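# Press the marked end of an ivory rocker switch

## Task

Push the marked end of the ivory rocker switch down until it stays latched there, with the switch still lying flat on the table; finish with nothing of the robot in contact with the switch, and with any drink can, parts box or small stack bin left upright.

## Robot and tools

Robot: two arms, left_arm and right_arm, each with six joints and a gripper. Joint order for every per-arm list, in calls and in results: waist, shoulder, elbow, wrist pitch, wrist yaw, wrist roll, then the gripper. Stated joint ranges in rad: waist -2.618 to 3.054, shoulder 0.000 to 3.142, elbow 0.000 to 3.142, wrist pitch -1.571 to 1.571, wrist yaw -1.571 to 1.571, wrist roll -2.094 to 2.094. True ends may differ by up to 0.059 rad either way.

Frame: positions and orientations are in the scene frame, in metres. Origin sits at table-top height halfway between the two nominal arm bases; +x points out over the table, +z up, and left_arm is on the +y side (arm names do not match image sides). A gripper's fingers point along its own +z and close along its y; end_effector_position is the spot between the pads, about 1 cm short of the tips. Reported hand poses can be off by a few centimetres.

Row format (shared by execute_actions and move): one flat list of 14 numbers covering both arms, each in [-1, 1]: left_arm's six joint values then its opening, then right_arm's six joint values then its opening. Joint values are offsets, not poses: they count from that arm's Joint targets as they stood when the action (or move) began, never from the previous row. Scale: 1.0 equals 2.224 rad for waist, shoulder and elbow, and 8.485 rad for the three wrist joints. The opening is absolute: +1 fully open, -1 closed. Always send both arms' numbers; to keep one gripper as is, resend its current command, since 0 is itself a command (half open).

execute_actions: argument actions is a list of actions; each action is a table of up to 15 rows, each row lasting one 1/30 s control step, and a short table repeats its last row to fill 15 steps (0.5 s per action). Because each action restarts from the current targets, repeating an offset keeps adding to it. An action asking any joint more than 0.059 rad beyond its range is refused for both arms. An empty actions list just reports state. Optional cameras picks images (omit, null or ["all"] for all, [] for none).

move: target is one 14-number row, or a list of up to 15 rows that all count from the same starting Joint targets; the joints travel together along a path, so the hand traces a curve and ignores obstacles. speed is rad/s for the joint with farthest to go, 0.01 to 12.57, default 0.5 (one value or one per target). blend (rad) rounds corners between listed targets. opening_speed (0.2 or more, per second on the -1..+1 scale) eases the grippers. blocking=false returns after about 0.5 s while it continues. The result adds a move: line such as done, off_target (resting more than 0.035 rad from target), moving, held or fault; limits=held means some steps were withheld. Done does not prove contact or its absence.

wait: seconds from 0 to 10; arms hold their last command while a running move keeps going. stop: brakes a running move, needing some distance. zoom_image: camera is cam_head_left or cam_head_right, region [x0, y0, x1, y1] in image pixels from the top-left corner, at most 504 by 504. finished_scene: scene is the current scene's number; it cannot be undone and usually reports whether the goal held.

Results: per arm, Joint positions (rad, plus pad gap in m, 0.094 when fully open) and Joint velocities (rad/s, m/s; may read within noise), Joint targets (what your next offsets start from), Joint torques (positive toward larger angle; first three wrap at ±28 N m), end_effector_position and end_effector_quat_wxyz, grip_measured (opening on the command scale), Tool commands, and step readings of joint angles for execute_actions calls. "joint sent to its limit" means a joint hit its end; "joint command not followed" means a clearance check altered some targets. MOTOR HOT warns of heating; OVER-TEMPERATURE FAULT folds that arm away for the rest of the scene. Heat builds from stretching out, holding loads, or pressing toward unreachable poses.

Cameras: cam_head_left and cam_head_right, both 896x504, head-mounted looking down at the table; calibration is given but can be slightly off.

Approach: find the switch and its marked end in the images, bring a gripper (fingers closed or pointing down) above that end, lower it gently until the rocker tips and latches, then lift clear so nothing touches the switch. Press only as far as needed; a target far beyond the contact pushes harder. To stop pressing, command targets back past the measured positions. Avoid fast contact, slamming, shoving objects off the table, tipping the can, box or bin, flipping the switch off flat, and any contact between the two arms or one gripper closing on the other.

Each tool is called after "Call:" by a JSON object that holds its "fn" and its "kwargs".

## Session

Call:
{"fn": "move", "kwargs": {"target": [0.27, -0.18, 0, 0, 0.0167, 0.0053, -1, -0.27, -0.18, 0, 0, 0, 0, -1], "speed": 3}}

Call:
{"fn": "zoom_image", "kwargs": {"camera": "cam_head_left", "region": [180, 230, 432, 482]}}

Call:
{"fn": "zoom_image", "kwargs": {"camera": "cam_head_left", "region": [400, 230, 652, 482]}}

Scene clock: 1.30 s.
left_arm: end_effector_position=(+0.3648, +0.4439, +0.2589) grip_measured=-0.995 end_effector_quat_wxyz=(+0.721, -0.093, +0.677, +0.114) | right_arm: end_effector_position=(+0.2974, -0.4814, +0.2240) grip_measured=-0.997 end_effector_quat_wxyz=(+0.677, +0.224, +0.670, -0.206)
Joint positions: left_arm=[0.66 1.12 0.411 0.78 0.348 -0.004 0] | right_arm=[-0.713 1.175 0.353 0.823 -0.125 0.027 0]
Joint velocities: within noise
Joint torques (N m): left_arm=[0.5 -3.75 8.72 2.15 0.12 0.1] | right_arm=[-0.39 -3.44 7.69 2.2 -0.1 -0.03]
Heat: left arm: 25 °C; right arm: 30 °C.
Joint targets: left_arm=[0.665 1.104 0.421 0.784 0.358 0.009] | right_arm=[-0.718 1.160 0.360 0.835 -0.133 0.026]
move: done

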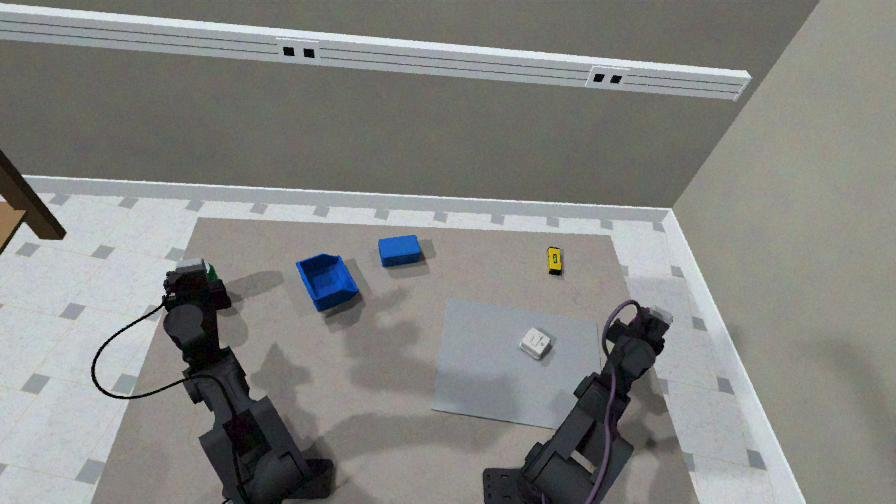

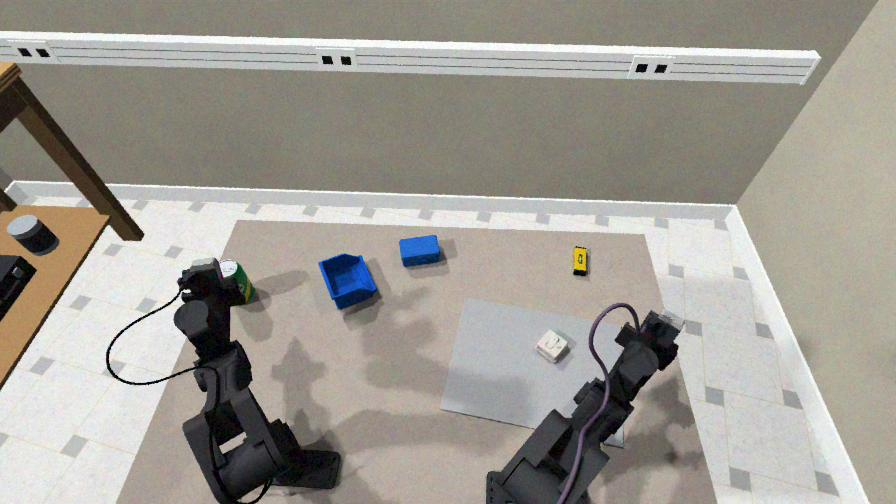

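Scaled by 2.000 from the camera's 896x504 image, which has a finer 1280x720 frame.

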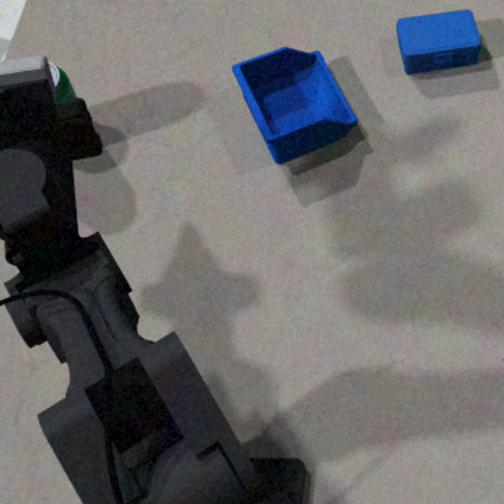

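Scaled by 2.000 from the camera's 896x504 image, which has a finer 1280x720 frame.

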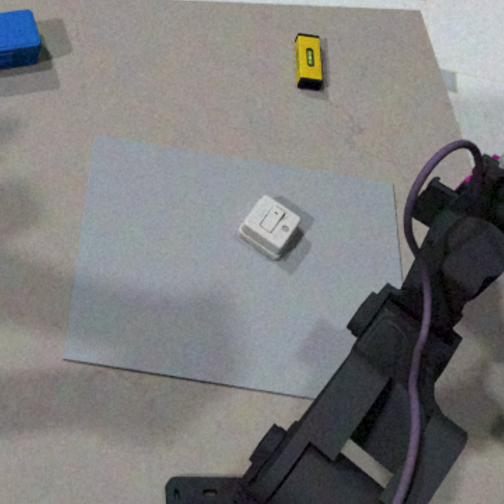

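Call:
{"fn": "zoom_image", "kwargs": {"camera": "cam_head_left", "region": [510, 320, 560, 366]}}

Scaled by 10.080 from the camera's 896x504 image, which has a finer 1280x720 frame.

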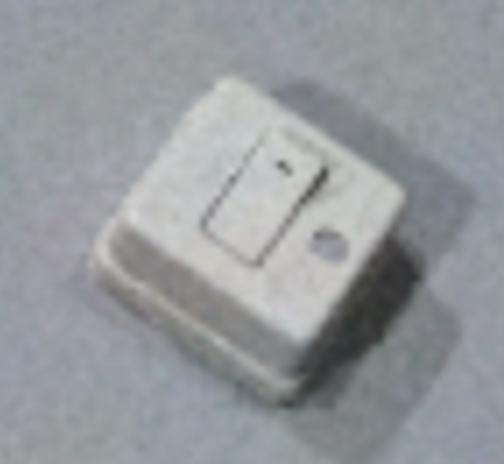

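Call:
{"fn": "move", "kwargs": {"target": [[0, 0, 0, 0, 0, 0, -1, 0.2570, 0.3079, 0.4442, -0.2243, 0.0157, -0.0031, -1], [0, 0, 0, 0, 0, 0, -1, 0.2570, 0.3279, 0.3857, -0.2049, 0.0157, -0.0031, -1], [0, 0, 0, 0, 0, 0, -1, 0.2570, 0.3079, 0.4442, -0.2243, 0.0157, -0.0031, -1], [0, 0, 0, 0, 0, 0, -1, 0.0770, 0.3079, 0.4442, -0.2243, 0.0157, -0.0031, -1]], "speed": [3, 0.25, 1.2, 2], "blend": [0.03, 0, 0.05, 0]}}

Call:
{"fn": "zoom_image", "kwargs": {"camera": "cam_head_left", "region": [510, 320, 560, 366]}}

Scene clock: 7.17 s.
left_arm: end_effector_position=(+0.3649, +0.4438, +0.2589) grip_measured=-0.995 end_effector_quat_wxyz=(+0.721, -0.092, +0.677, +0.114) | right_arm: end_effector_position=(+0.2798, -0.4234, +0.0490) grip_measured=-0.997 end_effector_quat_wxyz=(-0.013, +0.287, +0.958, +0.003)
Joint positions: left_arm=[0.66 1.12 0.411 0.78 0.349 -0.004 0] | right_arm=[-0.55 1.856 1.316 -1.057 0.002 0.002 0]
Joint velocities: within noise
Joint torques (N m): left_arm=[0.44 -3.64 8.76 2.14 0.12 0.11] | right_arm=[0.36 -8.21 8.98 0.19 -0.01 -0.04]
Heat: left arm: 26 °C; right arm: 31 °C.
Joint targets: left_arm=[0.665 1.104 0.421 0.784 0.358 0.009] | right_arm=[-0.546 1.845 1.348 -1.068 0.000 -0.001]
move: done

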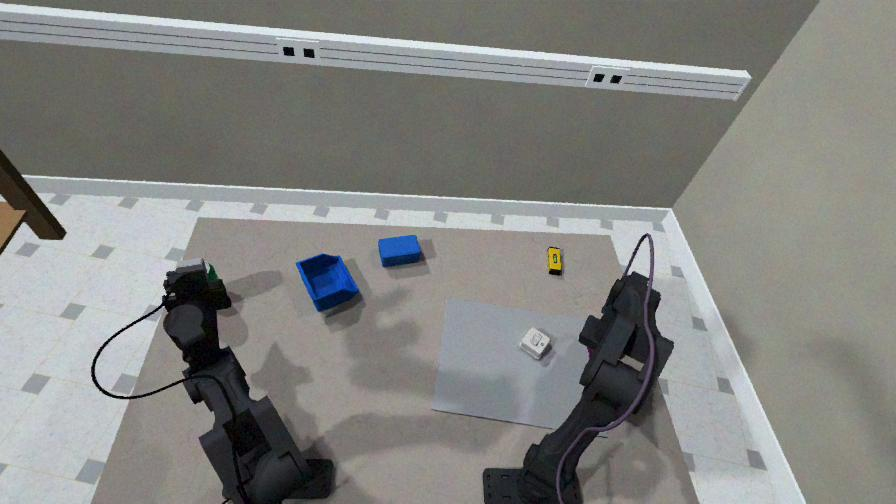

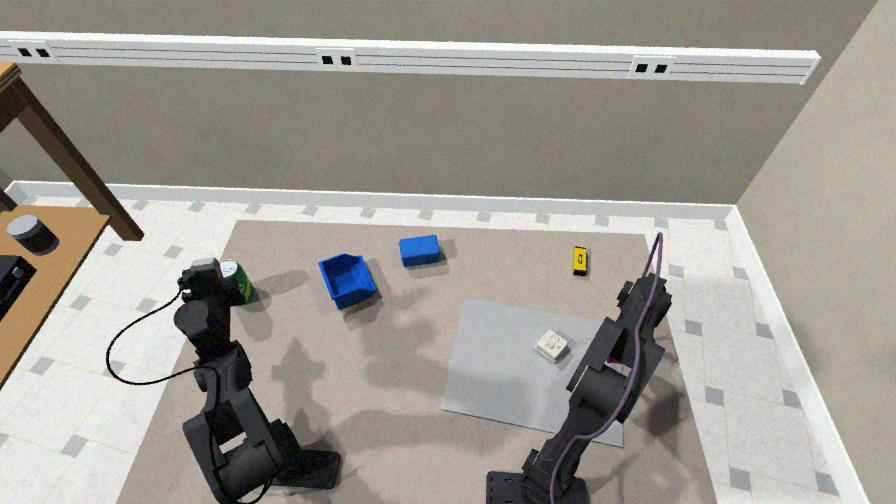

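Scaled by 10.080 from the camera's 896x504 image, which has a finer 1280x720 frame.

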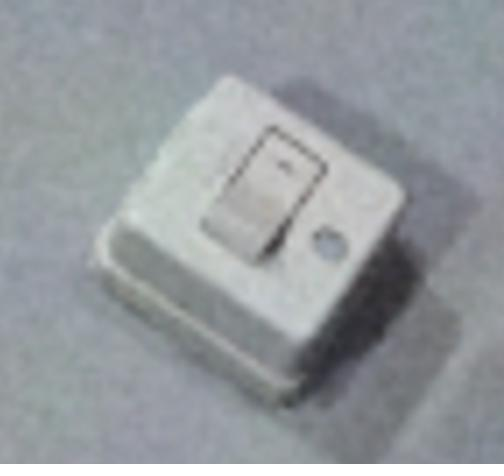

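Call:
{"fn": "finished_scene", "kwargs": {"scene": 2}}

The scene is finished: the task was done.


## Next scene

The same job, from a new start.

Call:
{"fn": "move", "kwargs": {"target": [0.27, -0.18, 0, 0, 0, 0, -1, -0.27, -0.18, 0, 0, 0, 0, -1], "speed": 3.5}}

Call:
{"fn": "zoom_image", "kwargs": {"camera": "cam_head_left", "region": [200, 260, 360, 420]}}

Call:
{"fn": "zoom_image", "kwargs": {"camera": "cam_head_left", "region": [440, 260, 600, 420]}}

Scene clock: 0.97 s.
left_arm: end_effector_position=(+0.3294, +0.4869, +0.2562) grip_measured=-0.995 end_effector_quat_wxyz=(+0.716, -0.235, +0.618, +0.223) | right_arm: end_effector_position=(+0.2996, -0.4878, +0.2657) grip_measured=-0.997 end_effector_quat_wxyz=(+0.713, +0.258, +0.593, -0.269)
Joint positions: left_arm=[0.61 1.107 0.327 0.907 -0.072 -0.052 0] | right_arm=[-0.598 1.222 0.385 1.002 0.142 0.026 0]
Joint velocities: within noise
Joint torques (N m): left_arm=[0.4 -3.44 8.39 2.16 -0.01 -0.05] | right_arm=[-0.31 -3.63 7.49 2.03 -0.12 -0.03]
Heat: left arm: 24 °C; right arm: 27 °C.
Joint targets: left_arm=[0.615 1.092 0.336 0.910 -0.072 -0.052] | right_arm=[-0.601 1.208 0.393 1.009 0.134 0.026]
move: done

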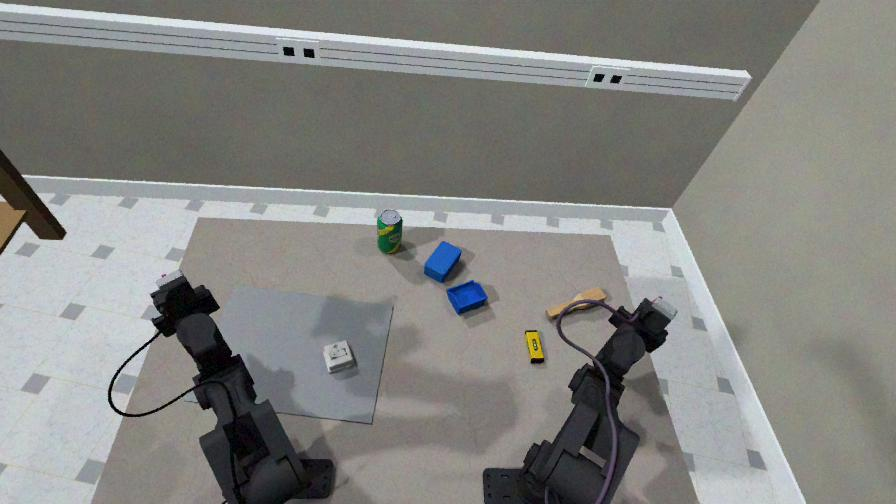

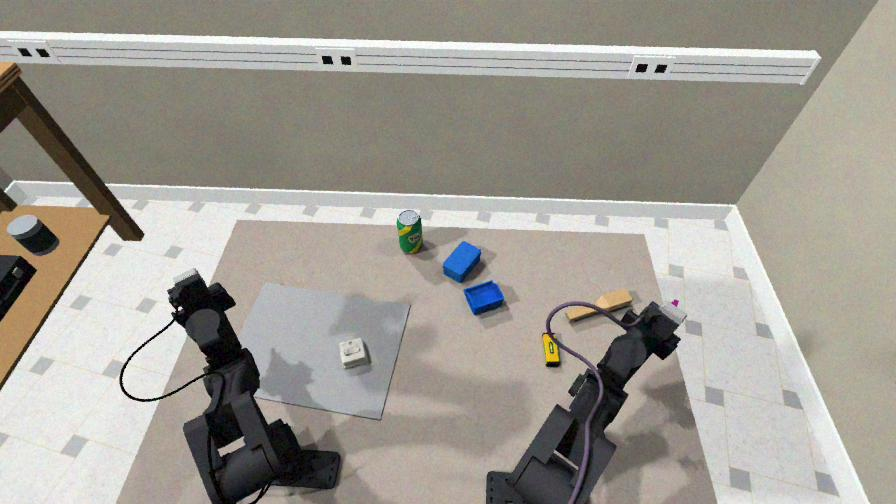

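Scaled by 3.150 from the camera's 896x504 image, which has a finer 1280x720 frame.

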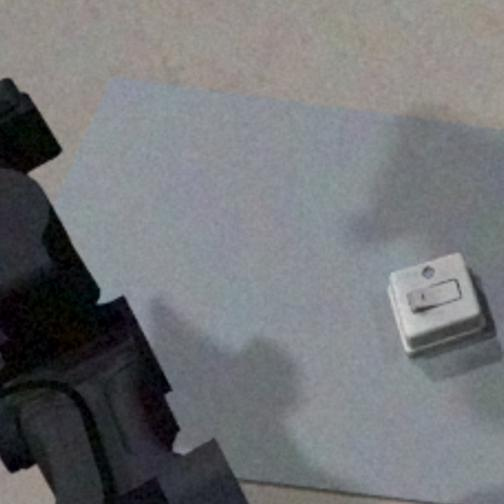

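Scaled by 3.150 from the camera's 896x504 image, which has a finer 1280x720 frame.

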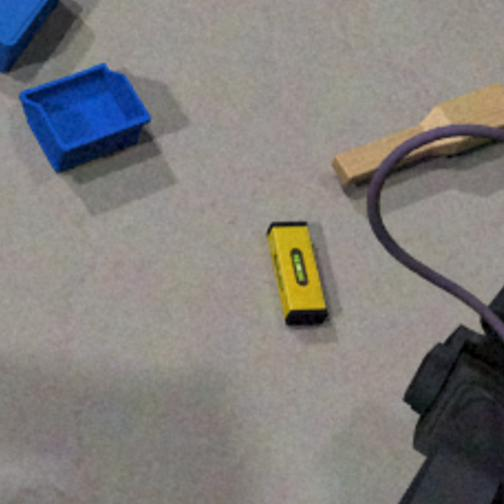

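Call:
{"fn": "move", "kwargs": {"target": [[-0.4114, 0.2208, 0.3238, -0.2294, 0.0085, 0.0061, -1, 0, 0, 0, 0, 0, 0, -1], [-0.4114, 0.2408, 0.2653, -0.2100, 0.0085, 0.0061, -1, 0, 0, 0, 0, 0, 0, -1], [-0.4114, 0.2208, 0.3238, -0.2294, 0.0085, 0.0061, -1, 0, 0, 0, 0, 0, 0, -1], [-0.2214, 0.2208, 0.3238, -0.2294, 0.0085, 0.0061, -1, 0, 0, 0, 0, 0, 0, -1]], "speed": [3, 0.25, 1.2, 2], "blend": [0.03, 0, 0.05, 0]}}

Call:
{"fn": "zoom_image", "kwargs": {"camera": "cam_head_left", "region": [310, 330, 370, 385]}}

Scene clock: 6.50 s.
left_arm: end_effector_position=(+0.2939, +0.3002, +0.0534) grip_measured=-0.995 end_effector_quat_wxyz=(-0.012, -0.057, +0.998, +0.000) | right_arm: end_effector_position=(+0.2996, -0.4878, +0.2657) grip_measured=-0.997 end_effector_quat_wxyz=(+0.713, +0.258, +0.593, -0.269)
Joint positions: left_arm=[0.121 1.601 1.035 -1.029 -0.002 -0.011 0] | right_arm=[-0.598 1.222 0.385 1.002 0.142 0.026 0]
Joint velocities: within noise
Joint torques (N m): left_arm=[-0.01 -7.04 8.46 0.37 0.04 0.07] | right_arm=[-0.31 -3.62 7.5 2.03 -0.11 -0.02]
Heat: left arm: 25 °C; right arm: 29 °C.
Joint targets: left_arm=[0.123 1.583 1.056 -1.037 0.000 -0.001] | right_arm=[-0.601 1.208 0.393 1.009 0.134 0.026]
move: done

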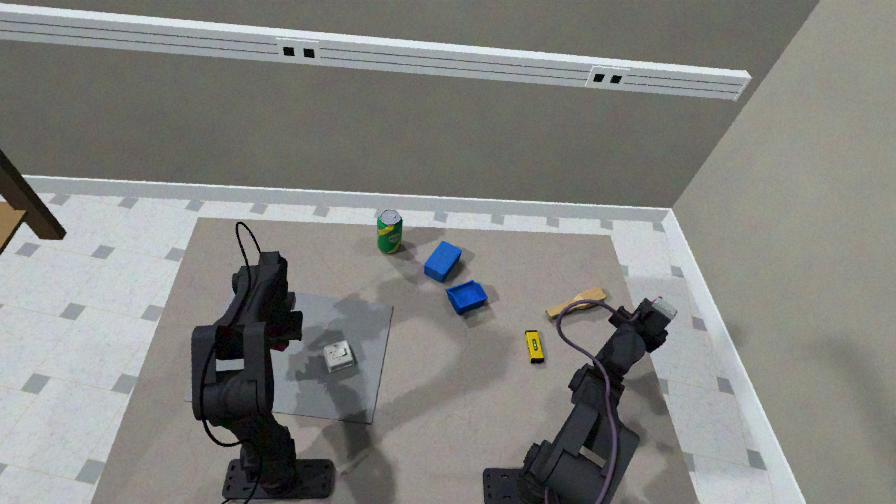

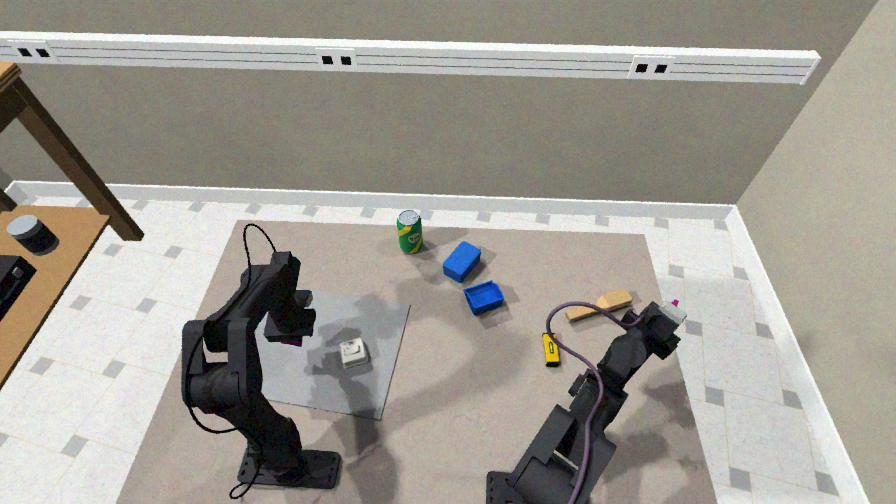

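Scaled by 8.400 from the camera's 896x504 image, which has a finer 1280x720 frame.

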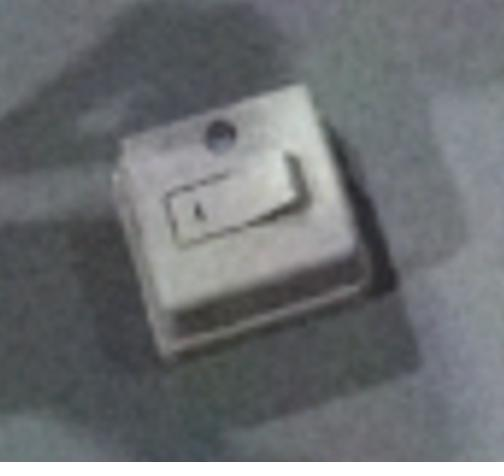

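Call:
{"fn": "finished_scene", "kwargs": {"scene": 3}}

The scene is finished: the task was done.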